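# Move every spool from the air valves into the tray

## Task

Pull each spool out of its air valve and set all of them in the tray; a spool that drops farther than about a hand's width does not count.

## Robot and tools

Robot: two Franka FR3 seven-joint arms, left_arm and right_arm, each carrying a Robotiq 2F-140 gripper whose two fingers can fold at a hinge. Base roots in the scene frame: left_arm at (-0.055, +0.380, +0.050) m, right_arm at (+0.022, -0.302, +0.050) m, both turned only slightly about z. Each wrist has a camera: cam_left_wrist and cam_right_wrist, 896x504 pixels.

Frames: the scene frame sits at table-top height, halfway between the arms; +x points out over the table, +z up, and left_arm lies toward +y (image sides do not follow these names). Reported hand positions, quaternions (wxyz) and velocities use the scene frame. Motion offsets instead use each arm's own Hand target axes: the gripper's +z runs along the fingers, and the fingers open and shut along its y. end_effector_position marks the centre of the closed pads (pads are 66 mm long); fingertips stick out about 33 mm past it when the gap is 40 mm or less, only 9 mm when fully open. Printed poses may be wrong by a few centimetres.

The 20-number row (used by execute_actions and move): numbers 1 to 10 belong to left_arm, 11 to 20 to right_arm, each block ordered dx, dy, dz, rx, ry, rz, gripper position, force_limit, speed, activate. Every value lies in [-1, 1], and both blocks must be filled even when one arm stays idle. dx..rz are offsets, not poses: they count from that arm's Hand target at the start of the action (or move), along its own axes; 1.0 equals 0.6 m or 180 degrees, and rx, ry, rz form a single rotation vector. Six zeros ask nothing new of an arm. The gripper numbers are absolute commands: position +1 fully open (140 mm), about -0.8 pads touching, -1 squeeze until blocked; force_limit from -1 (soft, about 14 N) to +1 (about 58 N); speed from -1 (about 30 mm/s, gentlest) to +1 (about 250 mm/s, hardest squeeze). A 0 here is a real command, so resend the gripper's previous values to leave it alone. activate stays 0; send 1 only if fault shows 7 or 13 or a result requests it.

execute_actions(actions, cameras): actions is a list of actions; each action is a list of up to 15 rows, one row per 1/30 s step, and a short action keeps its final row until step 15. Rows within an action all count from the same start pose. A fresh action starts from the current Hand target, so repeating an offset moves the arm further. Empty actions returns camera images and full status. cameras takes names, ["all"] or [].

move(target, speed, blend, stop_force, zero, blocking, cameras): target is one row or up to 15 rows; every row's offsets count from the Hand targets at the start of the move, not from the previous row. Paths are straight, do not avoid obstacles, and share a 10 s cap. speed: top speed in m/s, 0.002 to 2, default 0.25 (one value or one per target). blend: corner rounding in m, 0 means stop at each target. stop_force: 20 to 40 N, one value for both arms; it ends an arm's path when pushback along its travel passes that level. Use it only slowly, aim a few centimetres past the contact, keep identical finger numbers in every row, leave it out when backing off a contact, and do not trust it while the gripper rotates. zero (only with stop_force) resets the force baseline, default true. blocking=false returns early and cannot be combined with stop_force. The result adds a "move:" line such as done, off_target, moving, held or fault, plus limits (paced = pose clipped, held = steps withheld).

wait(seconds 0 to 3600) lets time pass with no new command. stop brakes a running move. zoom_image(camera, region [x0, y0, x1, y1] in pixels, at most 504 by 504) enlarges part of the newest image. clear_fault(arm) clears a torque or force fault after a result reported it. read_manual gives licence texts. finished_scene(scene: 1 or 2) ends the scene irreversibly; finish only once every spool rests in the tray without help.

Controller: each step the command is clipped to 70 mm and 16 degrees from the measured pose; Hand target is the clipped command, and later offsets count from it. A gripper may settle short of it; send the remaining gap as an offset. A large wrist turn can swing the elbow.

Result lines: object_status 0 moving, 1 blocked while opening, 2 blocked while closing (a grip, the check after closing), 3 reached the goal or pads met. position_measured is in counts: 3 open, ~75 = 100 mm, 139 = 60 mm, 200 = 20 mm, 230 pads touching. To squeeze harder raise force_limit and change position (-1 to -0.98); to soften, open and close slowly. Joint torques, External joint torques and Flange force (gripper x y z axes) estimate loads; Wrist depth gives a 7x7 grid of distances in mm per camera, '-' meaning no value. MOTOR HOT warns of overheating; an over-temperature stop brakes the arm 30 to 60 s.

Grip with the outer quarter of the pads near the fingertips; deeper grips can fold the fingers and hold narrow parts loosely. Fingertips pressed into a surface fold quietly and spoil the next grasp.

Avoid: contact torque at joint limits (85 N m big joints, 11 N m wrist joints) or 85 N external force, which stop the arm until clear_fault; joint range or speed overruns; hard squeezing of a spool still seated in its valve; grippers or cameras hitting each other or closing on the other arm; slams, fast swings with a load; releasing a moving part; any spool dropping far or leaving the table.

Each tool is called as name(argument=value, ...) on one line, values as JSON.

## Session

execute_actions(actions=[])

Scene clock: 0.00 s.
left_arm: end_effector_position=(+0.6306, +0.2306, +0.1011) position_measured=3 object_status=3 fault=0 end_effector_quat_wxyz=(+0.521, -0.496, +0.693, +0.059) | right_arm: end_effector_position=(+0.3682, -0.5476, +0.3726) position_measured=3 object_status=3 fault=0 end_effector_quat_wxyz=(+0.110, -0.577, +0.807, +0.062)
Joint positions: left_arm=[-0.599 0.663 0.119 -1.901 1.483 2.171 -1.412] | right_arm=[-0.82 -0.359 -0.013 -2.187 0.236 1.736 -0.503]
Joint velocities: within noise
Joint torques (N m): no reading
External joint torques (N m): no reading
Flange force (N): no reading
Wrist depth (mm): cam_left_wrist=[1740 1728 - - 234 186 161 / 1459 1804 - - 290 236 182 / 1933 1980 2537 643 - 137 113 / 1918 104 - 2768 2365 - 96 / - 97 2436 - 2298 - - / - - - 2276 - - - / - - - 1728 1964 1903 -] | cam_right_wrist=[464 457 - - - - 443 / 470 483 - - - - 470 / 559 - 533 538 - 550 444 / 580 - 572 543 - 528 413 / - 118 623 - 608 127 392 / - 109 684 730 - 129 90 / - - - - - - -]
Hand target: left_arm +0.6306, +0.2306, +0.1011; +0.521, -0.496, +0.693, +0.059 | right_arm +0.3682, -0.5476, +0.3726; +0.110, -0.577, +0.807, +0.062
Tool commands: left_gripper/position=+1.0 left_gripper/force_limit=+1.0 left_gripper/speed=+1.0 left_gripper/activate=+0.0 right_gripper/position=+1.0 right_gripper/force_limit=+1.0 right_gripper/speed=+1.0 right_gripper/activate=+0.0

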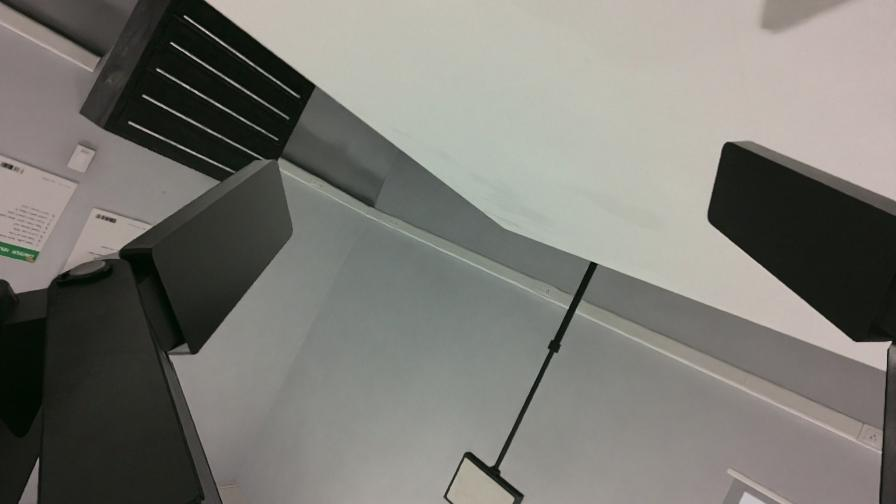

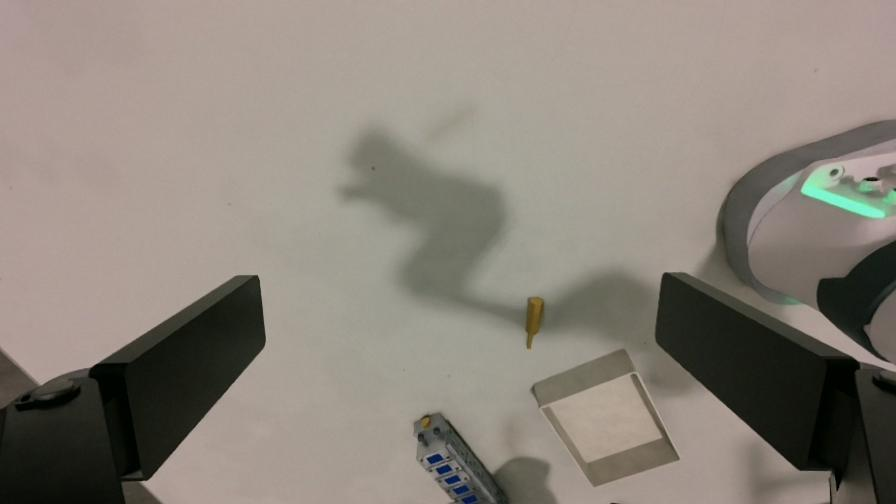

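move(target=[[-0.195,-0.109,-0.113,0,0,0,1,1,1,0,0,0,0,0,0,0,1,1,1,0],[-0.477,0.333,-0.307,0.042,0.3705,0.3527,1,1,1,0,-0.697,0.0065,0.098,-0.0819,0.0462,-0.6011,1,1,1,0]], speed=[0.25,0.35], cameras=["all"])

Scene clock: 11.23 s.
left_arm: end_effector_position=(+0.3489, +0.3982, +0.3200) position_measured=3 object_status=3 fault=0 end_effector_quat_wxyz=(-0.001, -0.004, +1.000, -0.001) | right_arm: end_effector_position=(+0.5001, -0.1479, +0.4206) position_measured=3 object_status=3 fault=0 end_effector_quat_wxyz=(-0.002, +1.000, -0.004, +0.001)
Joint positions: left_arm=[-1.005 -0.812 0.876 -2.376 0.599 1.744 1.082] | right_arm=[-0.07 -0.197 0.296 -1.892 0.061 1.707 -1.301]
Joint velocities: left_arm=[0 0 0 0 0.001 0 0.006] | right_arm=[0.001 0.001 0.002 -0.001 0.001 0 -0.004]
Joint torques (N m): left_arm=[-0.39 3.06 -16.92 20.44 1.1 2.26 0.34] | right_arm=[0.44 -23.06 -2.3 24.95 0.49 2.29 -0.36]
External joint torques (N m): left_arm=[-0.13 -0.69 -0.35 -0.04 0.35 -0.24 0.34] | right_arm=[0.69 0.7 0.05 0.11 -0.35 -0.4 -0.36]
Flange force (N): left_arm=[2.6 1.2 -0.8] | right_arm=[2.6 -0.7 -1.5]
Wrist depth (mm): cam_left_wrist=[394 422 - - - 419 388 / - 442 - - 428 426 - / - - 473 - - 128 106 / - 104 - - - - 96 / - 96 - 580 547 - - / - - - - - - - / - - - - - - -] | cam_right_wrist=[504 - 544 530 557 - - / - 539 - 542 - - - / - 531 492 553 - - - / - - - - - - - / - 118 - - 628 127 639 / - 109 626 657 616 129 90 / - 645 641 - 641 670 -]
Hand target: left_arm +0.3495, +0.3995, +0.3205; +0.000, +0.000, +1.000, +0.000 | right_arm +0.5002, -0.1492, +0.4195; +0.000, +1.000, +0.000, +0.000
Off the commanded pose: left_arm 0.002 m, 1 deg | right_arm 0.002 m, 1 deg.
move: done; limits=paced

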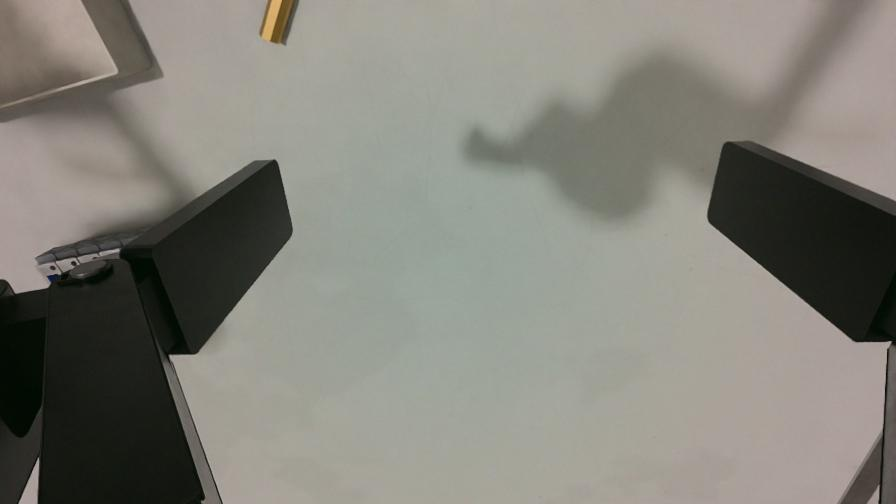

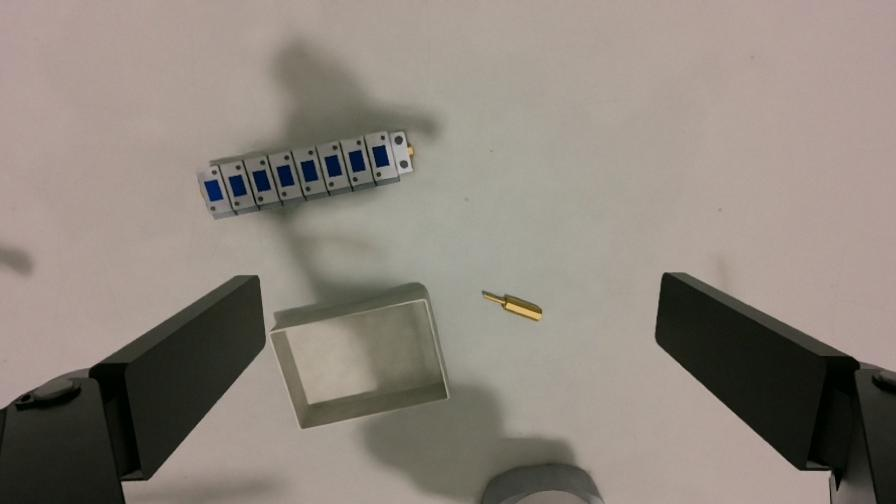

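move(target=[0.167,-0.25,0.167,0,0,0,1,1,1,0,0,0,0,0,0,0,1,1,1,0], cameras=["cam_left_wrist"])

Scene clock: 21.17 s.
left_arm: end_effector_position=(+0.2500, +0.2503, +0.2211) position_measured=3 object_status=3 fault=0 end_effector_quat_wxyz=(+0.001, +0.005, +1.000, +0.001) | right_arm: end_effector_position=(+0.5001, -0.1479, +0.4206) position_measured=3 object_status=3 fault=0 end_effector_quat_wxyz=(-0.002, +1.000, -0.003, +0.001)
Joint positions: left_arm=[-1.027 -0.788 0.666 -2.773 0.518 2.046 0.759] | right_arm=[-0.07 -0.197 0.296 -1.892 0.061 1.707 -1.301]
Joint velocities: left_arm=[0 -0.001 0 0.001 0 0.001 -0.005] | right_arm=[within noise]
Joint torques (N m): left_arm=[0.87 -1.09 -11.29 21.25 0.38 2.84 -0.15] | right_arm=[0.46 -23.12 -2.24 24.94 0.5 2.29 -0.27]
External joint torques (N m): left_arm=[1 0.64 -1.03 -0.46 -0.3 0.31 -0.15] | right_arm=[0.72 0.61 0.12 0.16 -0.34 -0.39 -0.27]
Flange force (N): left_arm=[2.0 -0.5 1.0] | right_arm=[2.5 -0.9 -1.6]
Wrist depth (mm): cam_left_wrist=[- 314 324 318 313 316 295 / 358 334 351 338 - 336 328 / - - - - 366 128 106 / - 104 - 406 - - 96 / - 96 - - 419 - - / - - - - - 480 - / - - - - - - -] | cam_right_wrist=[539 - - - 530 535 - / - - - 525 537 572 530 / 565 - 508 - - 601 587 / - - - 592 - - 579 / 596 118 - 610 - 127 - / - 110 - 615 - - 92 / - - - - - - -]
Hand target: left_arm +0.2491, +0.2497, +0.2204; +0.000, +0.000, +1.000, +0.000 | right_arm +0.5002, -0.1492, +0.4195; +0.000, +1.000, +0.000, +0.000
Off the commanded pose: left_arm 0.001 m, 1 deg | right_arm 0.002 m, 0 deg.
move: done

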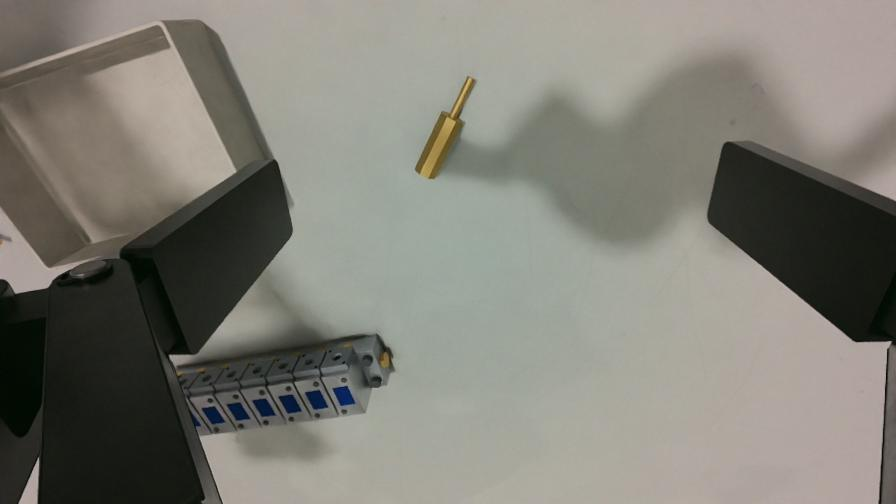

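move(target=[-0.046,-0.049,0.167,0,0,-0.839,-0.35,-1,-0.5,0,0,0,0,0,0,0,1,1,1,0], cameras=["cam_left_wrist"])

Scene clock: 34.20 s.
left_arm: end_effector_position=(+0.2757, +0.2211, +0.1197) position_measured=173 object_status=3 fault=0 end_effector_quat_wxyz=(-0.001, +0.967, -0.256, -0.001) | right_arm: end_effector_position=(+0.5001, -0.1479, +0.4206) position_measured=3 object_status=3 fault=0 end_effector_quat_wxyz=(-0.002, +1.000, -0.003, +0.001)
Joint positions: left_arm=[-0.108 -0.283 -0.321 -2.811 -0.152 2.534 -1.392] | right_arm=[-0.07 -0.197 0.296 -1.892 0.061 1.707 -1.301]
Joint velocities: left_arm=[-0.001 -0.001 0.001 -0.001 0.001 0 -0.006] | right_arm=[within noise]
Joint torques (N m): left_arm=[0.95 -16.62 1.07 20.03 0.21 2.8 -0.22] | right_arm=[0.44 -23.12 -2.27 24.92 0.51 2.3 -0.28]
External joint torques (N m): left_arm=[0.98 0.03 -0.51 0.36 -0.29 0.13 -0.22] | right_arm=[0.69 0.52 0.08 0.16 -0.33 -0.39 -0.28]
Flange force (N): left_arm=[2.2 0.1 0.9] | right_arm=[2.2 -0.7 -1.5]
Wrist depth (mm): cam_left_wrist=[236 233 233 233 231 226 225 / 247 243 246 244 244 244 240 / 273 279 268 257 131 256 256 / - 289 - 281 117 - 271 / - - - 309 - - - / - - - 338 - - - / - - - - - - -] | cam_right_wrist=[511 - 533 - - - 557 / 532 - 540 - - - - / 559 - 497 - - - - / 559 573 577 - 623 604 604 / - 118 580 553 613 127 601 / - 109 646 631 645 - 92 / - 646 645 641 646 682 -]
Hand target: left_arm +0.2766, +0.2203, +0.1201; +0.000, +0.968, -0.251, +0.000 | right_arm +0.5002, -0.1492, +0.4195; +0.000, +1.000, +0.000, +0.000
Off the commanded pose: left_arm 0.001 m, 1 deg | right_arm 0.002 m, 0 deg.
move: done

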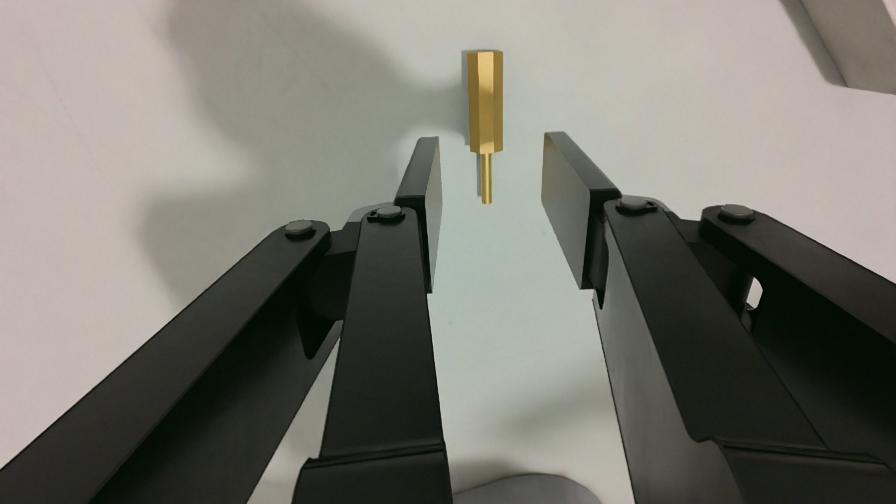

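move(target=[[0.0267,-0.002,0.08,0,0,-0.0067,-0.4,-1,-0.5,0,0,0,0,0,0,0,1,1,1,0],[0.0267,-0.002,0.1457,0,0,-0.0067,-0.4,-1,-0.5,0,0,0,0,0,0,0,1,1,1,0]], speed=[0.15,0.07], cameras=["cam_left_wrist"])

zoom_image(camera="cam_left_wrist", region=[420, 80, 570, 370])

Scene clock: 40.80 s.
left_arm: end_effector_position=(+0.2900, +0.2143, +0.0326) position_measured=179 object_status=3 fault=0 end_effector_quat_wxyz=(+0.000, +0.970, -0.243, -0.002) | right_arm: end_effector_position=(+0.5001, -0.1479, +0.4206) position_measured=3 object_status=3 fault=0 end_effector_quat_wxyz=(-0.002, +1.000, -0.003, +0.001)
Joint positions: left_arm=[-0.051 0.065 -0.332 -2.775 0.066 2.833 -1.572] | right_arm=[-0.07 -0.197 0.296 -1.892 0.061 1.707 -1.301]
Joint velocities: left_arm=[-0.001 0 0 -0.001 0 0.001 -0.005] | right_arm=[within noise]
Joint torques (N m): left_arm=[-0.14 -23.34 -0.22 15.36 0.63 2.95 -0.26] | right_arm=[0.48 -23.02 -2.24 24.96 0.51 2.29 -0.22]
External joint torques (N m): left_arm=[-0.01 0.31 0.36 0.3 0.35 0.29 -0.26] | right_arm=[0.82 0.68 0.21 0.15 -0.32 -0.4 -0.22]
Flange force (N): left_arm=[2.6 0.3 5.1] | right_arm=[2.7 -1.2 -1.6]
Wrist depth (mm): cam_left_wrist=[157 155 157 153 152 149 149 / 168 166 165 161 161 160 157 / 182 179 177 164 160 170 170 / 196 191 - 183 129 - - / 209 - - 206 - - - / - - - 224 - - - / - - - 247 - - -] | cam_right_wrist=[- - - 531 - - 533 / 526 - - 520 - 553 581 / 535 - 495 - 558 569 570 / - 572 580 611 579 - - / - 118 - - 613 127 - / - 128 - - - - 90 / - - - 663 - 661 -]
Hand target: left_arm +0.2911, +0.2136, +0.0327; +0.000, +0.971, -0.240, +0.000 | right_arm +0.5002, -0.1492, +0.4195; +0.000, +1.000, +0.000, +0.000
Off the commanded pose: left_arm 0.001 m, 0 deg | right_arm 0.002 m, 0 deg.
move: done

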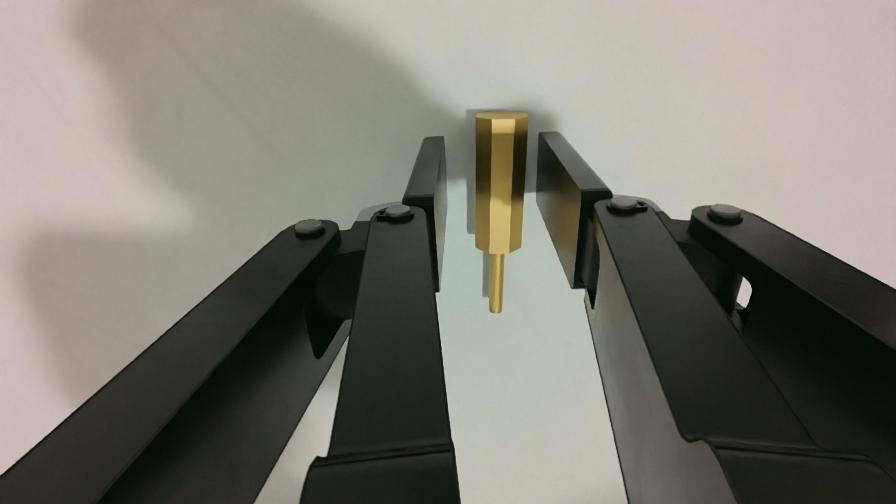

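Scaled by 1.738 from the camera's image (finer frame: 1280x720).

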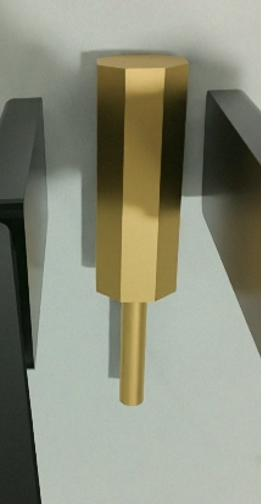

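move(target=[0,0.005,0,0,0,0,-0.4,-1,-0.5,0,0.1,0.385,0.15,0,0,-0.061,-0.08,-1,0,0], speed=0.3)

execute_actions(actions=[[[0,0,0,0,0,0,-1,-0.8,-1,0,0,0,0,0,0,0,-0.08,-1,0,0]],[[0,0,0,0,0,0,-1,-0.8,-1,0,0,0,0,0,0,0,-0.08,-1,0,0]],[[0,0,0,0,0,0,-1,-0.8,-1,0,0,0,0,0,0,0,-0.08,-1,0,0]]])

move(target=[0,0,-0.162,0,0,0,-1,-0.8,-1,0,0,0,0,0,0,0,-0.08,-1,0,0], speed=0.12)

execute_actions(actions=[[[0,0,0,0,0,0,-0.98,0.5,-1,0,0,0,0,0,0,0,-0.08,-1,0,0]]], cameras=["all"])

Scene clock: 53.07 s.
left_arm: end_effector_position=(+0.2888, +0.2115, +0.0326) position_measured=179 object_status=3 fault=0 end_effector_quat_wxyz=(+0.000, +0.970, -0.242, -0.002) | right_arm: end_effector_position=(+0.5593, -0.3806, +0.3301) position_measured=139 object_status=3 fault=0 end_effector_quat_wxyz=(+0.002, +0.996, +0.093, -0.001)
Joint positions: left_arm=[-0.059 0.065 -0.332 -2.775 0.067 2.833 -1.584] | right_arm=[-0.214 -0.05 0.021 -1.969 -0.003 1.918 -1.898]
Joint velocities: left_arm=[within noise] | right_arm=[0 0 -0.001 0.001 0 0 -0.006]
Joint torques (N m): left_arm=[-0.14 -23.46 -0.22 15.21 0.63 2.94 -0.17] | right_arm=[0.49 -30.83 -0.31 25.27 1.16 2.78 -0.23]
External joint torques (N m): left_arm=[-0.03 0.2 0.34 0.15 0.35 0.27 -0.17] | right_arm=[0.81 0.06 0.1 0.21 0.32 0.11 -0.23]
Flange force (N): left_arm=[1.8 0.2 4.3] | right_arm=[0.9 -0.1 -0.1]
Wrist depth (mm): cam_left_wrist=[157 156 154 155 150 149 149 / 166 166 165 161 163 160 159 / 183 180 177 162 160 170 170 / 196 194 - 166 130 - 181 / 209 - - 209 - - - / - - - 224 - - - / - - - 247 - - -] | cam_right_wrist=[- 416 434 - - 445 - / - 431 448 450 481 494 - / 410 - 473 473 493 481 - / 478 - - - - 506 - / 482 - 115 - 140 - - / - 79 - - - - 1438 / - - - - - - -]
Hand target: left_arm +0.2897, +0.2109, +0.0327; +0.000, +0.971, -0.240, +0.000 | right_arm +0.5602, -0.3802, +0.3295; +0.000, +0.995, +0.096, +0.000
Off the commanded pose: left_arm 0.001 m, 0 deg | right_arm 0.001 m, 0 deg.
move: done

Scene clock: 54.77 s.
left_arm: end_effector_position=(+0.2888, +0.2115, +0.0327) position_measured=204 object_status=2 fault=0 end_effector_quat_wxyz=(+0.000, +0.970, -0.242, -0.001) | right_arm: end_effector_position=(+0.5593, -0.3806, +0.3301) position_measured=139 object_status=3 fault=0 end_effector_quat_wxyz=(+0.002, +0.996, +0.094, -0.001)
Joint positions: left_arm=[-0.059 0.065 -0.332 -2.775 0.067 2.833 -1.584] | right_arm=[-0.214 -0.05 0.021 -1.969 -0.003 1.918 -1.9]
Joint torques (N m): left_arm=[-0.15 -23.45 -0.27 15.1 0.63 2.94 -0.15] | right_arm=[0.5 -30.87 -0.21 25.24 1.15 2.78 -0.33]
External joint torques (N m): left_arm=[-0.02 0.23 0.31 0.03 0.34 0.27 -0.15] | right_arm=[0.58 0 -0.04 0.16 0.3 0.1 -0.33]
External joint torques at the end of the 1st action: left_arm=[-0.1 0.3 0.25 0.13 0.35 0.27 -0.2] | right_arm=[0.75 0.02 0.06 0.14 0.34 0.1 -0.3]
External joint torques at the end of the 2nd action: left_arm=[0.01 0.23 0.29 0.1 0.35 0.28 -0.15] | right_arm=[0.69 -0.05 0.04 0.26 0.32 0.11 -0.21]
Flange force (N): left_arm=[1.4 0.2 4.2] | right_arm=[0.4 0.3 -0.1]
Flange force at the end of the 1st action (N): left_arm=[1.9 0.5 4.7] | right_arm=[0.5 0.0 0.0]
Flange force at the end of the 2nd action (N): left_arm=[1.6 0.1 4.2] | right_arm=[0.7 0.0 -0.3]
Wrist depth (mm): cam_left_wrist=[157 158 154 153 152 151 149 / 168 167 165 161 162 160 159 / 181 173 175 161 168 171 170 / 196 193 - 166 82 - - / 209 - - - - - - / - - - - - - - / - - - - - - -] | cam_right_wrist=[- - 434 440 438 447 460 / - - 453 455 - 467 479 / 391 - 472 459 481 478 - / - - 484 496 496 - - / 508 - 111 515 140 - - / 498 84 113 521 - - - / - - - - - - -]
Hand target: left_arm +0.2897, +0.2109, +0.0327; +0.000, +0.971, -0.240, +0.000 | right_arm +0.5602, -0.3802, +0.3295; +0.000, +0.995, +0.096, +0.000
Off the commanded pose: left_arm 0.001 m, 0 deg | right_arm 0.001 m, 0 deg.

Scene clock: 56.43 s.
left_arm: end_effector_position=(+0.2892, +0.2114, +0.1287) position_measured=204 object_status=2 fault=0 end_effector_quat_wxyz=(-0.001, +0.972, -0.237, -0.001) | right_arm: end_effector_position=(+0.5593, -0.3806, +0.3301) position_measured=139 object_status=3 fault=0 end_effector_quat_wxyz=(+0.002, +0.996, +0.094, -0.001)
Joint positions: left_arm=[-0.124 -0.256 -0.304 -2.756 -0.126 2.505 -1.456] | right_arm=[-0.214 -0.05 0.021 -1.969 -0.003 1.918 -1.9]
Joint velocities: left_arm=[-0.001 0.001 0.002 0 -0.001 -0.005 0.008] | right_arm=[within noise]
Joint torques (N m): left_arm=[-0.08 -19.48 1.97 20.58 0.54 2.45 0.25] | right_arm=[0.53 -30.84 -0.25 25.3 1.17 2.78 -0.26]
External joint torques (N m): left_arm=[-0.03 -1.44 0.56 0.49 0.02 -0.21 0.25] | right_arm=[0.67 -0.08 -0.02 0.28 0.32 0.11 -0.26]
Flange force (N): left_arm=[-3.5 -1.1 -5.5] | right_arm=[0.7 0.1 -0.4]
Wrist depth (mm): cam_left_wrist=[- 243 244 240 239 236 226 / - 260 258 248 255 249 243 / - 281 275 159 133 263 263 / 309 303 - - 82 - 285 / 327 - - - - - - / - - - - - - - / - - - - - - -] | cam_right_wrist=[- 444 441 - - 435 - / 432 - - - 491 - - / 408 - 468 - - 454 504 / - 479 - - - - - / - - 111 509 139 492 526 / - 84 - - - - 556 / - - - - - - -]
Hand target: left_arm +0.2898, +0.2109, +0.1299; +0.000, +0.971, -0.240, +0.000 | right_arm +0.5602, -0.3802, +0.3295; +0.000, +0.995, +0.096, +0.000
Off the commanded pose: left_arm 0.001 m, 0 deg | right_arm 0.001 m, 0 deg.
move: done

Scene clock: 57.13 s.
left_arm: end_effector_position=(+0.2890, +0.2113, +0.1287) position_measured=206 object_status=2 fault=0 end_effector_quat_wxyz=(+0.000, +0.971, -0.237, -0.001) | right_arm: end_effector_position=(+0.5593, -0.3806, +0.3301) position_measured=139 object_status=3 fault=0 end_effector_quat_wxyz=(+0.002, +0.996, +0.094, -0.001)
Joint positions: left_arm=[-0.126 -0.256 -0.301 -2.756 -0.126 2.504 -1.455] | right_arm=[-0.214 -0.05 0.021 -1.969 -0.003 1.918 -1.9]
Joint torques (N m): left_arm=[0 -19.34 1.82 20.61 0.56 2.49 0.28] | right_arm=[0.53 -30.84 -0.34 25.27 1.17 2.78 -0.24]
External joint torques (N m): left_arm=[0.08 -1.34 0.45 0.56 0.04 -0.16 0.28] | right_arm=[0.8 -0.04 0.03 0.26 0.33 0.11 -0.24]
Flange force (N): left_arm=[-2.8 -1.2 -4.9] | right_arm=[0.8 -0.1 -0.3]
Wrist depth (mm): cam_left_wrist=[246 243 244 236 237 234 195 / 262 250 257 252 248 250 - / 284 281 277 - 121 261 269 / 303 299 - - 83 - - / 328 - - - - - - / - - - - - - - / - - - - - - -] | cam_right_wrist=[465 432 430 434 443 448 456 / - - 445 446 462 462 - / 395 - 467 474 - - - / - 480 - 494 - 506 507 / - - 111 - 140 - - / - 84 113 - - - - / - - - - - - -]
Hand target: left_arm +0.2898, +0.2109, +0.1299; +0.000, +0.971, -0.240, +0.000 | right_arm +0.5602, -0.3802, +0.3295; +0.000, +0.995, +0.096, +0.000
Off the commanded pose: left_arm 0.002 m, 0 deg | right_arm 0.001 m, 0 deg.

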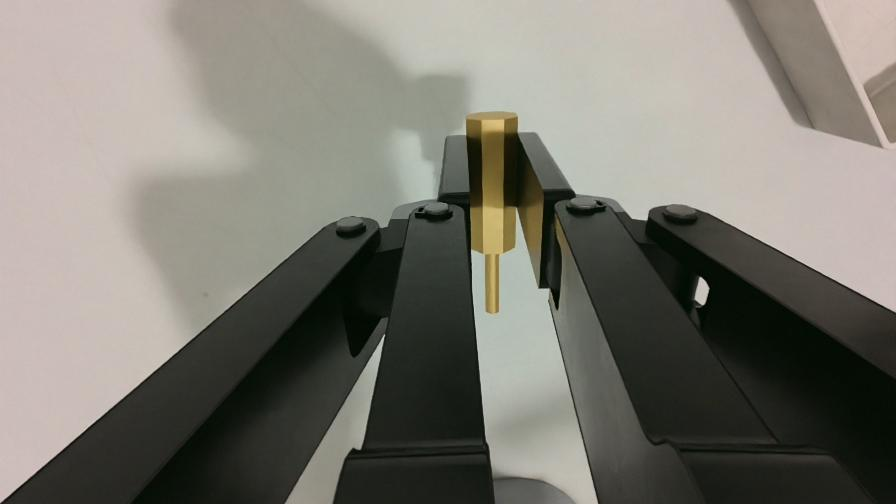

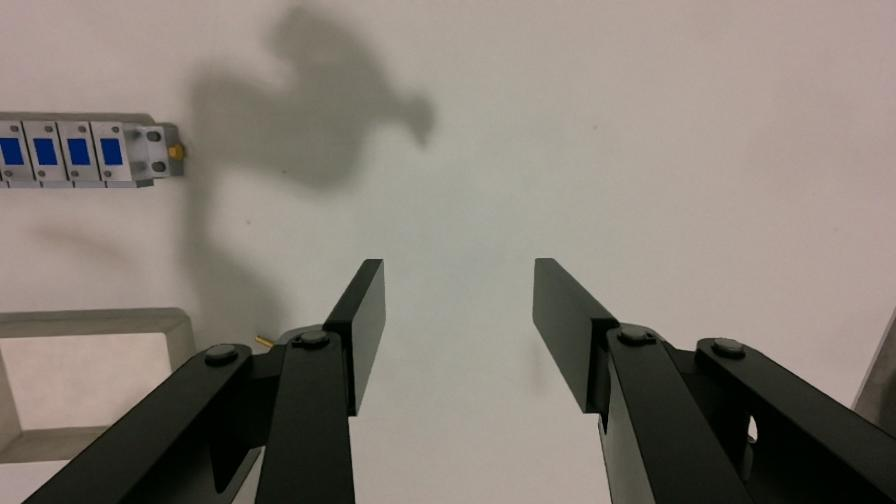

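move(target=[[0.244,0.090,0,0,0,0.784,-0.98,0.5,-1,0,0,0,0,0,0,0,-0.08,-1,0,0],[0.244,0.090,0.094,0,0,0.784,-0.98,0.5,-1,0,0,0,0,0,0,0,-0.08,-1,0,0]], speed=[0.25,0.12], cameras=["cam_left_wrist"])

zoom_image(camera="cam_left_wrist", region=[400, 230, 600, 430])

Scene clock: 67.13 s.
left_arm: end_effector_position=(+0.3919, +0.0958, +0.0722) position_measured=206 object_status=2 fault=0 end_effector_quat_wxyz=(-0.003, -0.094, +0.996, +0.001) | right_arm: end_effector_position=(+0.5593, -0.3806, +0.3301) position_measured=139 object_status=3 fault=0 end_effector_quat_wxyz=(+0.002, +0.996, +0.094, -0.001)
Joint positions: left_arm=[-0.261 0.275 -0.25 -2.289 0.116 2.546 0.737] | right_arm=[-0.214 -0.05 0.021 -1.969 -0.003 1.918 -1.9]
Joint velocities: left_arm=[-0.002 0 0.001 0.001 0 0.005 -0.003] | right_arm=[within noise]
Joint torques (N m): left_arm=[-0.07 -36.18 -2.06 20.01 0.66 2.88 -0.2] | right_arm=[0.53 -30.85 -0.28 25.24 1.14 2.8 -0.27]
External joint torques (N m): left_arm=[-0.04 -0.76 -0.16 0.4 0.23 0.35 -0.2] | right_arm=[0.81 0.07 0.09 0.13 0.3 0.12 -0.28]
Flange force (N): left_arm=[0.8 0.0 -0.6] | right_arm=[0.7 -0.1 0.0]
Wrist depth (mm): cam_left_wrist=[199 193 186 189 190 185 184 / 213 212 212 199 199 202 199 / 223 226 221 161 121 214 209 / 247 240 - - 83 - 228 / 275 - - - - - - / - - - - - - - / - - - - - - -] | cam_right_wrist=[- 438 434 445 452 443 470 / 395 438 441 454 463 - 467 / 459 466 448 487 477 - - / 473 - 496 485 488 - - / 493 487 111 - 140 538 534 / - 84 113 524 - - - / - - - - - - -]
Hand target: left_arm +0.3940, +0.0948, +0.0734; +0.000, -0.096, +0.995, +0.000 | right_arm +0.5602, -0.3802, +0.3295; +0.000, +0.995, +0.096, +0.000
Off the commanded pose: left_arm 0.003 m, 0 deg | right_arm 0.001 m, 0 deg.
move: done

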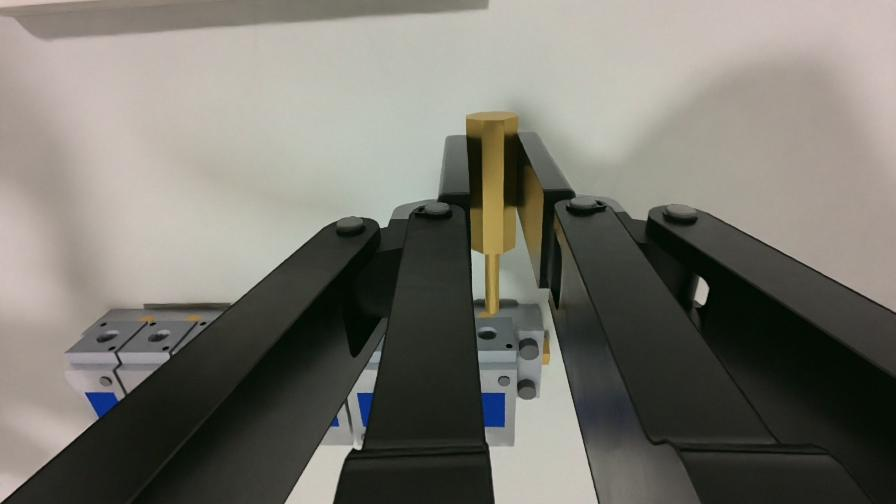

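Scaled by 2.520 from the camera's image (finer frame: 1280x720).

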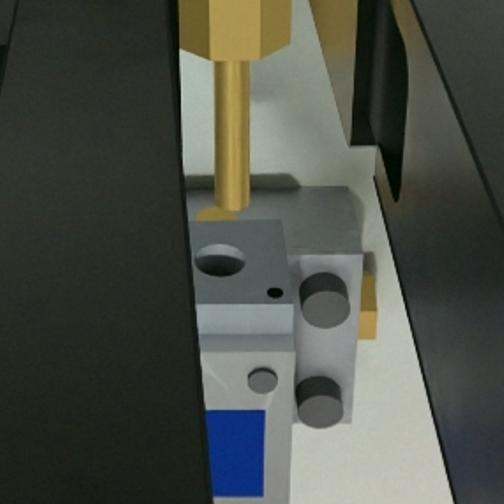

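move(target=[-0.0217,-0.0038,0,0,0,0,-0.98,0.5,-1,0,0,0,0,0,0,0,-0.08,-1,0,0], speed=0.1, cameras=["cam_left_wrist"])

zoom_image(camera="cam_left_wrist", region=[430, 230, 560, 360])

Scene clock: 71.20 s.
left_arm: end_effector_position=(+0.4060, +0.0947, +0.0728) position_measured=206 object_status=2 fault=0 end_effector_quat_wxyz=(-0.001, -0.100, +0.995, -0.001) | right_arm: end_effector_position=(+0.5593, -0.3806, +0.3301) position_measured=139 object_status=3 fault=0 end_effector_quat_wxyz=(+0.002, +0.996, +0.094, -0.001)
Joint positions: left_arm=[-0.259 0.299 -0.241 -2.25 0.12 2.537 0.736] | right_arm=[-0.214 -0.05 0.021 -1.969 -0.003 1.918 -1.9]
Joint velocities: left_arm=[0 -0.001 0 0 0.001 -0.003 0] | right_arm=[within noise]
Joint torques (N m): left_arm=[0.36 -36.81 -1.92 20.78 0.82 2.36 0.19] | right_arm=[0.48 -30.83 -0.25 25.29 1.17 2.76 -0.26]
External joint torques (N m): left_arm=[0.44 -0.61 0.13 1.15 0.38 -0.16 0.19] | right_arm=[0.62 -0.01 -0.01 0.23 0.32 0.08 -0.26]
Flange force (N): left_arm=[-2.8 -1.3 -1.6] | right_arm=[0.7 0.2 -0.3]
Wrist depth (mm): cam_left_wrist=[198 195 192 189 188 186 183 / 211 211 207 202 201 201 196 / 230 227 224 162 211 215 210 / 249 245 - - 83 - - / 232 - - - - - - / - - - - - - - / - - - - - - -] | cam_right_wrist=[430 431 - - - - - / 410 - - 457 459 474 470 / 456 444 484 465 488 - - / - - 492 490 496 - - / - - 111 - 140 515 528 / - 84 113 - - - 550 / - - - - - - -]
Hand target: left_arm +0.4072, +0.0951, +0.0734; +0.000, -0.096, +0.995, +0.000 | right_arm +0.5602, -0.3802, +0.3295; +0.000, +0.995, +0.096, +0.000
Off the commanded pose: left_arm 0.001 m, 0 deg | right_arm 0.001 m, 0 deg.
move: done

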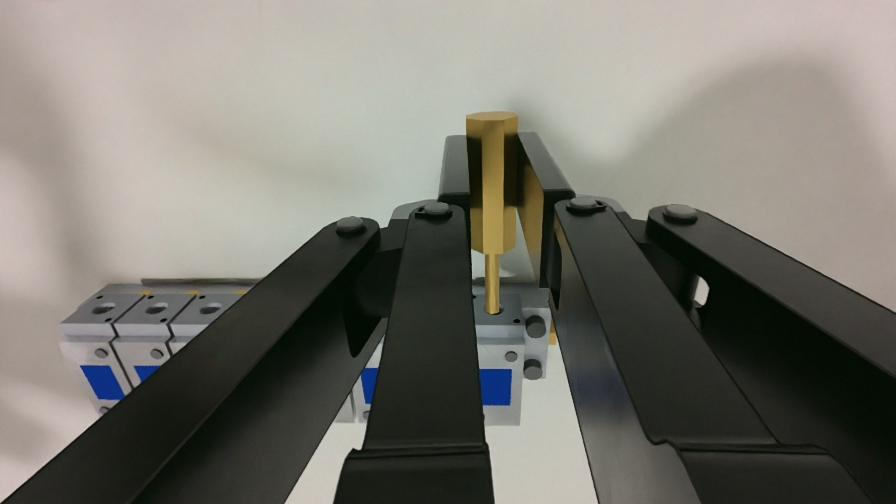

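Scaled by 3.877 from the camera's image (finer frame: 1280x720).

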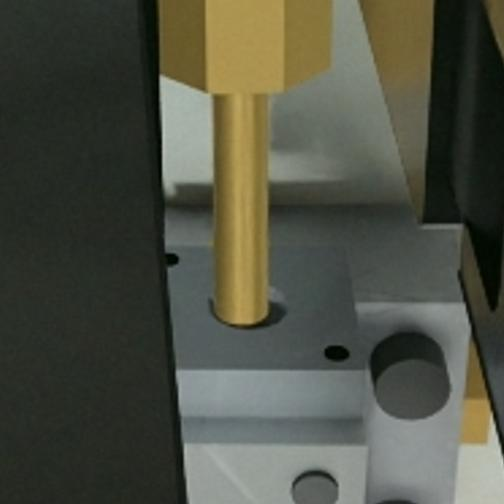

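move(target=[[0,0.001,0.0015,0,0,0,-0.98,0.5,-1,0,0,0,0,0,0,0,-0.08,-1,0,0],[-0.017,0.001,0.0015,0,0,0,-0.98,0.5,-1,0,0,0,0,0,0,0,-0.08,-1,0,0]], speed=0.05, stop_force=25, cameras=["cam_left_wrist"])

zoom_image(camera="cam_left_wrist", region=[430, 230, 560, 360])

Scene clock: 76.13 s.
left_arm: end_effector_position=(+0.4157, +0.0972, +0.0718) position_measured=206 object_status=2 fault=0 end_effector_quat_wxyz=(-0.001, -0.101, +0.995, +0.000) | right_arm: end_effector_position=(+0.5593, -0.3806, +0.3301) position_measured=139 object_status=3 fault=0 end_effector_quat_wxyz=(+0.002, +0.996, +0.094, -0.001)
Joint positions: left_arm=[-0.252 0.318 -0.236 -2.224 0.123 2.528 0.744] | right_arm=[-0.214 -0.05 0.021 -1.969 -0.003 1.918 -1.9]
Joint torques (N m): left_arm=[0.76 -37.5 -2.35 20.75 0.79 2.36 0.32] | right_arm=[0.44 -30.83 -0.23 25.29 1.18 2.78 -0.21]
External joint torques (N m): left_arm=[0.89 -0.59 -0.18 0.95 0.34 -0.17 0.32] | right_arm=[0.65 0.15 0.07 0.17 0.33 0.1 -0.21]
Flange force (N): left_arm=[-2.6 -0.1 -2.0] | right_arm=[1.0 0.1 -0.1]
Wrist depth (mm): cam_left_wrist=[198 194 193 188 188 188 183 / 212 209 206 201 201 199 195 / 226 228 223 161 210 213 210 / - 242 - - 83 - 228 / 208 - - - - - - / - - - - - - - / - - - - - - -] | cam_right_wrist=[410 431 434 438 - - 435 / 383 - - - - 483 - / 408 464 466 - - 495 481 / - 473 473 516 491 498 511 / 488 - 111 - 139 525 535 / - 84 - 544 - - 1404 / - - - - - - -]
Hand target: left_arm +0.4171, +0.0976, +0.0725; +0.000, -0.096, +0.995, +0.000 | right_arm +0.5602, -0.3802, +0.3295; +0.000, +0.995, +0.096, +0.000
Off the commanded pose: left_arm 0.002 m, 1 deg | right_arm 0.001 m, 0 deg.
move: done

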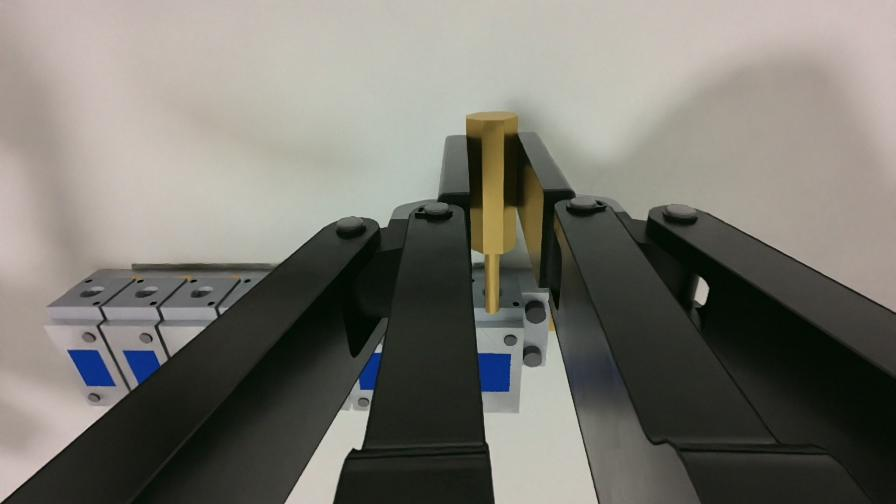

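Scaled by 3.877 from the camera's image (finer frame: 1280x720).

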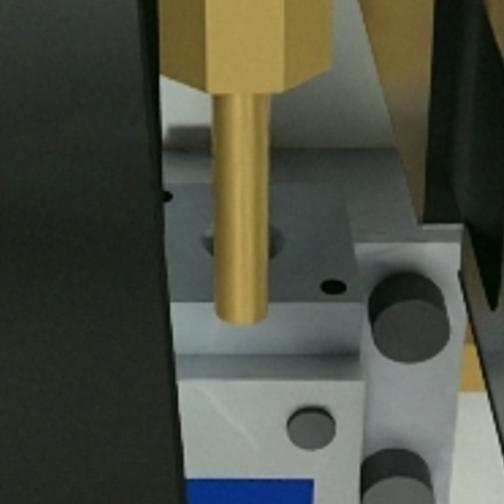

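move(target=[[0.04,0,0,0,0,0,-0.98,0.5,-1,0,0,0,0,0,0,0,-0.08,-1,0,0],[0.04,0,0.0215,0,0,0,-0.98,0.5,-1,0,0,0,0,0,0,0,-0.08,-1,0,0],[0.025,0,0.0215,0,0,0,-0.98,0.5,-1,0,0,0,0,0,0,0,-0.08,-1,0,0]], speed=0.1, cameras=["cam_left_wrist"])

zoom_image(camera="cam_left_wrist", region=[430, 230, 560, 360])

Scene clock: 83.10 s.
left_arm: end_effector_position=(+0.4012, +0.0945, +0.0591) position_measured=206 object_status=2 fault=0 end_effector_quat_wxyz=(-0.001, -0.099, +0.995, +0.000) | right_arm: end_effector_position=(+0.5593, -0.3806, +0.3301) position_measured=139 object_status=3 fault=0 end_effector_quat_wxyz=(+0.002, +0.996, +0.094, -0.001)
Joint positions: left_arm=[-0.275 0.32 -0.228 -2.264 0.128 2.572 0.726] | right_arm=[-0.214 -0.05 0.021 -1.969 -0.003 1.918 -1.9]
Joint torques (N m): left_arm=[0.34 -36.91 -1.93 20.02 0.64 2.42 0.1] | right_arm=[0.51 -30.79 -0.2 25.27 1.18 2.77 -0.23]
External joint torques (N m): left_arm=[0.49 -0.37 0.18 0.81 0.22 -0.11 0.1] | right_arm=[0.63 -0.1 0.02 0.29 0.33 0.11 -0.23]
Flange force (N): left_arm=[-2.2 -0.8 -1.0] | right_arm=[0.7 0.1 -0.4]
Wrist depth (mm): cam_left_wrist=[189 185 180 178 178 174 170 / 199 197 192 187 188 185 185 / 215 213 208 - 197 201 200 / 232 227 - - 83 - 212 / 219 - - - - - - / - - - - - - - / - - - - - - -] | cam_right_wrist=[437 - 442 424 460 431 - / 443 - 444 459 455 - - / 403 455 464 471 491 - - / 472 495 487 - 507 - 518 / 482 496 145 511 140 - - / - 84 113 - - - - / - - - 552 - - -]
Hand target: left_arm +0.4024, +0.0947, +0.0596; +0.000, -0.096, +0.995, +0.000 | right_arm +0.5602, -0.3802, +0.3295; +0.000, +0.995, +0.096, +0.000
Off the commanded pose: left_arm 0.001 m, 0 deg | right_arm 0.001 m, 0 deg.
move: done

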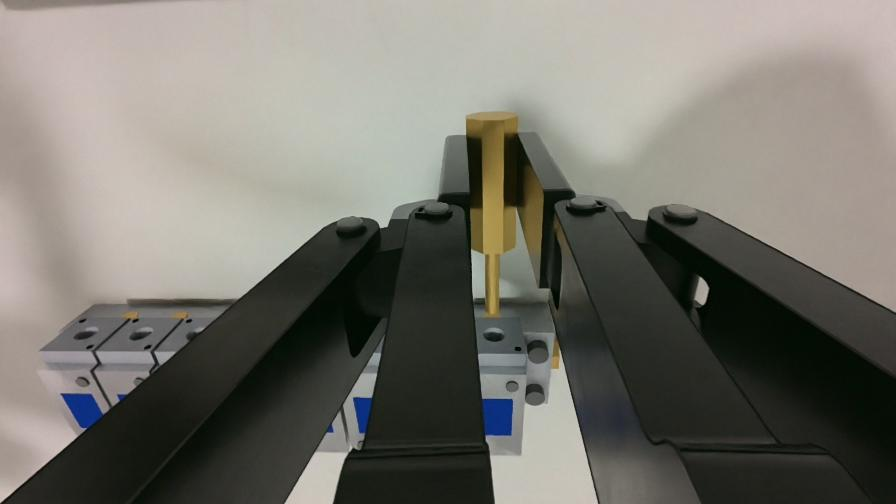

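Scaled by 3.877 from the camera's image (finer frame: 1280x720).

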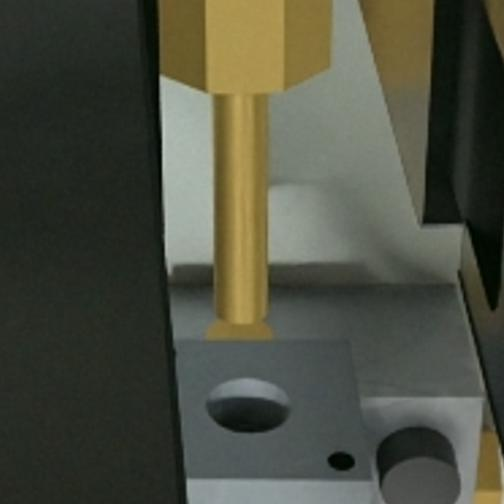

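move(target=[-0.0175,0.001,0,0,0,0,-0.98,0.5,-1,0,0,0,0,0,0,0,-0.08,-1,0,0], speed=0.05, cameras=["cam_left_wrist"])

zoom_image(camera="cam_left_wrist", region=[430, 230, 560, 360])

Scene clock: 88.47 s.
left_arm: end_effector_position=(+0.4114, +0.0971, +0.0590) position_measured=206 object_status=2 fault=0 end_effector_quat_wxyz=(-0.001, -0.102, +0.995, +0.000) | right_arm: end_effector_position=(+0.5593, -0.3806, +0.3301) position_measured=139 object_status=3 fault=0 end_effector_quat_wxyz=(+0.002, +0.996, +0.094, -0.001)
Joint positions: left_arm=[-0.267 0.337 -0.223 -2.238 0.13 2.562 0.733] | right_arm=[-0.214 -0.05 0.021 -1.969 -0.003 1.918 -1.9]
Joint velocities: left_arm=[0 0.001 0.001 0 0.001 -0.004 0.005] | right_arm=[within noise]
Joint torques (N m): left_arm=[0.85 -37.69 -2.44 20.12 0.79 2.4 0.33] | right_arm=[0.47 -30.79 -0.24 25.29 1.17 2.79 -0.25]
External joint torques (N m): left_arm=[1.11 -0.28 -0.16 0.69 0.36 -0.15 0.33] | right_arm=[0.59 -0.01 -0.03 0.27 0.31 0.12 -0.25]
Flange force (N): left_arm=[-2.6 0.4 -1.3] | right_arm=[0.8 0.2 -0.3]
Wrist depth (mm): cam_left_wrist=[185 185 179 178 174 174 172 / 200 196 195 189 189 187 183 / 215 206 - 162 196 198 198 / 234 237 - - 83 - 211 / - - - - - - - / - - - - - - - / - - - - - - -] | cam_right_wrist=[424 420 - - - - 436 / 394 440 467 - - 448 - / 405 467 499 466 - - 496 / 471 - 481 495 - - 510 / 462 493 146 - 139 - 535 / - 84 - 530 - - 1429 / - - - - - - -]
Hand target: left_arm +0.4126, +0.0973, +0.0596; +0.000, -0.096, +0.995, +0.000 | right_arm +0.5602, -0.3802, +0.3295; +0.000, +0.995, +0.096, +0.000
Off the commanded pose: left_arm 0.001 m, 1 deg | right_arm 0.001 m, 0 deg.
move: done

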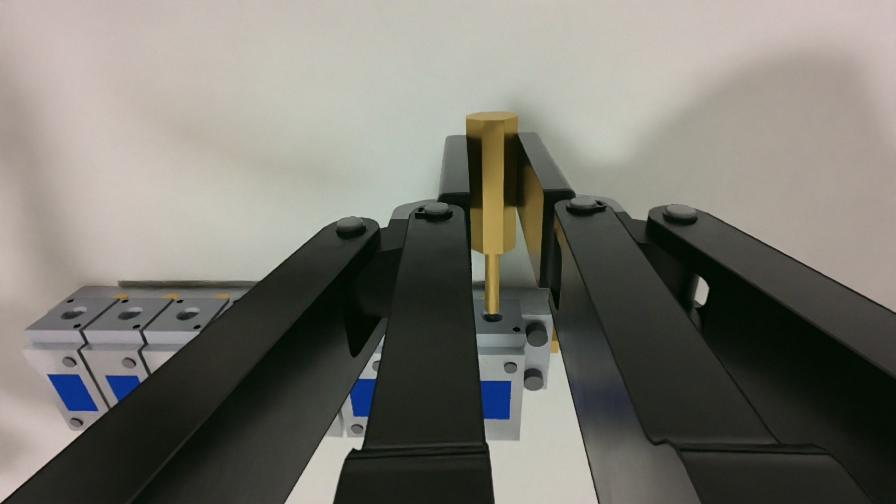

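Scaled by 3.877 from the camera's image (finer frame: 1280x720).

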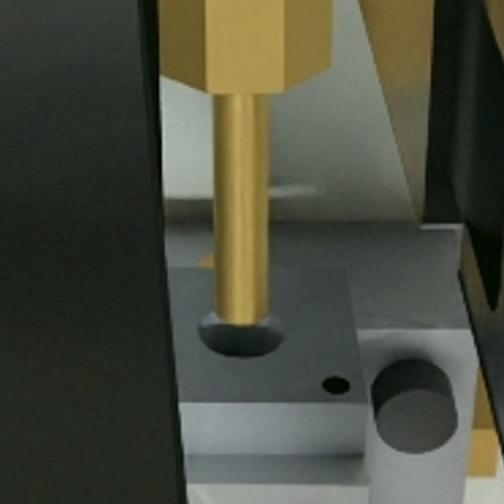

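move(target=[[0,-0.001,0.0025,0,0,0,-0.98,0.5,-1,0,0,0,0,0,0,0,-0.08,-1,0,0],[-0.008,-0.001,0.0025,0,0,0,-0.98,0.5,-1,0,0,0,0,0,0,0,-0.08,-1,0,0]], speed=0.05, cameras=["cam_left_wrist"])

zoom_image(camera="cam_left_wrist", region=[430, 230, 560, 360])

Scene clock: 92.03 s.
left_arm: end_effector_position=(+0.4160, +0.0971, +0.0575) position_measured=206 object_status=2 fault=0 end_effector_quat_wxyz=(-0.001, -0.101, +0.995, -0.001) | right_arm: end_effector_position=(+0.5593, -0.3806, +0.3301) position_measured=139 object_status=3 fault=0 end_effector_quat_wxyz=(+0.002, +0.996, +0.094, -0.001)
Joint positions: left_arm=[-0.265 0.349 -0.221 -2.223 0.132 2.559 0.737] | right_arm=[-0.214 -0.05 0.021 -1.969 -0.003 1.918 -1.9]
Joint velocities: left_arm=[-0.001 0 0.001 0 0 -0.003 0.003] | right_arm=[within noise]
Joint torques (N m): left_arm=[0.84 -37.86 -2.38 20.45 0.79 2.37 0.35] | right_arm=[0.54 -30.82 -0.3 25.32 1.15 2.8 -0.27]
External joint torques (N m): left_arm=[0.96 -0.17 -0.17 1.06 0.36 -0.16 0.35] | right_arm=[0.73 -0.01 -0.02 0.29 0.3 0.13 -0.27]
Flange force (N): left_arm=[-3.8 -0.9 -1.0] | right_arm=[0.9 0.2 -0.3]
Wrist depth (mm): cam_left_wrist=[- 184 179 182 173 173 170 / 200 195 193 187 188 185 182 / 213 208 208 162 196 199 197 / 236 231 - - 83 - 213 / 195 - - - - - - / - - - - - - - / - - - - - - -] | cam_right_wrist=[- - 438 438 - 448 448 / 396 - 448 - - - - / 403 431 - 458 - 482 - / - - 486 494 500 - - / - 521 146 - 140 517 - / - 84 - - - - - / - - - 562 - - -]
Hand target: left_arm +0.4174, +0.0977, +0.0581; +0.000, -0.096, +0.995, +0.000 | right_arm +0.5602, -0.3802, +0.3295; +0.000, +0.995, +0.096, +0.000
Off the commanded pose: left_arm 0.002 m, 1 deg | right_arm 0.001 m, 0 deg.
move: done

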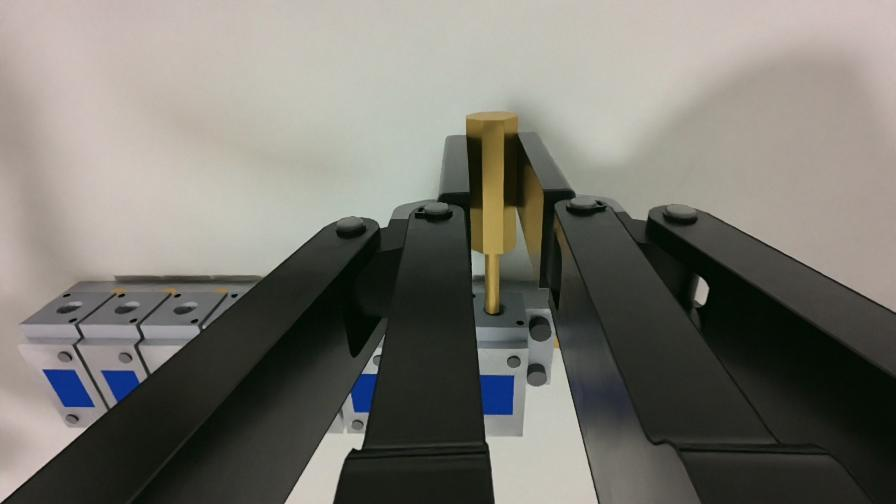

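Scaled by 3.877 from the camera's image (finer frame: 1280x720).

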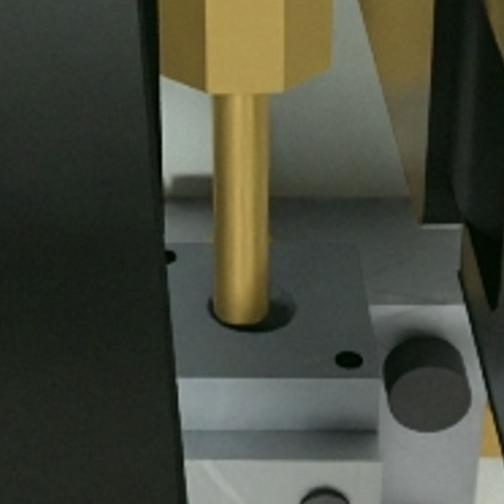

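move(target=[[0,0.0018,0,0,0,0,-0.98,0.5,-1,0,0,0,0,0,0,0,-0.08,-1,0,0],[-0.01,0.0018,0,0,0,0,-0.98,0.5,-1,0,0,0,0,0,0,0,-0.08,-1,0,0]], speed=0.05, cameras=["cam_left_wrist"])

zoom_image(camera="cam_left_wrist", region=[430, 230, 560, 360])

Scene clock: 94.87 s.
left_arm: end_effector_position=(+0.4217, +0.0994, +0.0574) position_measured=206 object_status=2 fault=0 end_effector_quat_wxyz=(-0.001, -0.102, +0.995, +0.000) | right_arm: end_effector_position=(+0.5593, -0.3806, +0.3301) position_measured=139 object_status=3 fault=0 end_effector_quat_wxyz=(+0.002, +0.996, +0.094, -0.001)
Joint positions: left_arm=[-0.258 0.357 -0.22 -2.209 0.134 2.553 0.744] | right_arm=[-0.214 -0.05 0.021 -1.969 -0.003 1.918 -1.9]
Joint velocities: left_arm=[0 -0.001 0 0.002 0.002 -0.003 0.007] | right_arm=[within noise]
Joint torques (N m): left_arm=[0.96 -38.31 -2.53 20.51 0.78 2.42 0.33] | right_arm=[0.46 -30.8 -0.24 25.22 1.18 2.78 -0.22]
External joint torques (N m): left_arm=[1.07 -0.46 -0.3 1.17 0.35 -0.08 0.33] | right_arm=[0.73 -0.04 0.12 0.17 0.33 0.1 -0.23]
Flange force (N): left_arm=[-3.5 -0.5 -1.6] | right_arm=[0.5 -0.2 -0.1]
Wrist depth (mm): cam_left_wrist=[184 182 179 175 175 173 170 / 200 196 194 183 187 185 182 / 214 214 208 162 195 199 196 / 230 226 - - 83 - 208 / 191 - - - - - - / - - - - - - - / - - - - - - -] | cam_right_wrist=[- 434 - - - - 450 / - 428 - 448 - - - / 413 - - 491 466 - - / - - - 481 - - - / 481 483 145 - 139 - - / 506 84 113 527 - - - / - - - - - - -]
Hand target: left_arm +0.4231, +0.0999, +0.0581; +0.000, -0.096, +0.995, +0.000 | right_arm +0.5602, -0.3802, +0.3295; +0.000, +0.995, +0.096, +0.000
Off the commanded pose: left_arm 0.002 m, 1 deg | right_arm 0.001 m, 0 deg.
move: done

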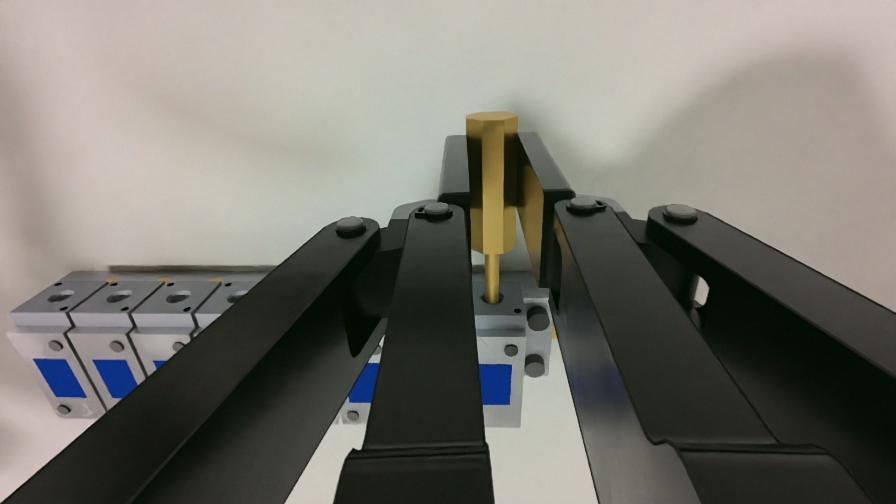

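Scaled by 3.877 from the camera's image (finer frame: 1280x720).

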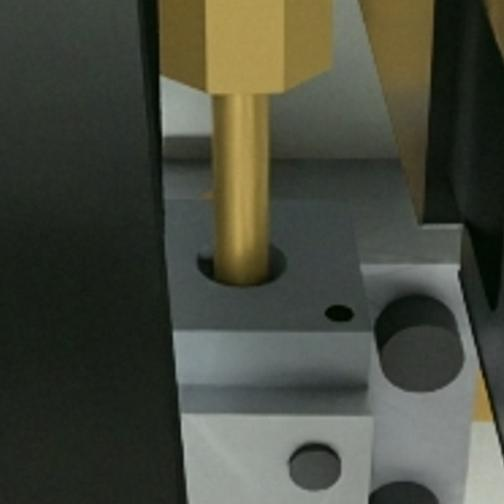

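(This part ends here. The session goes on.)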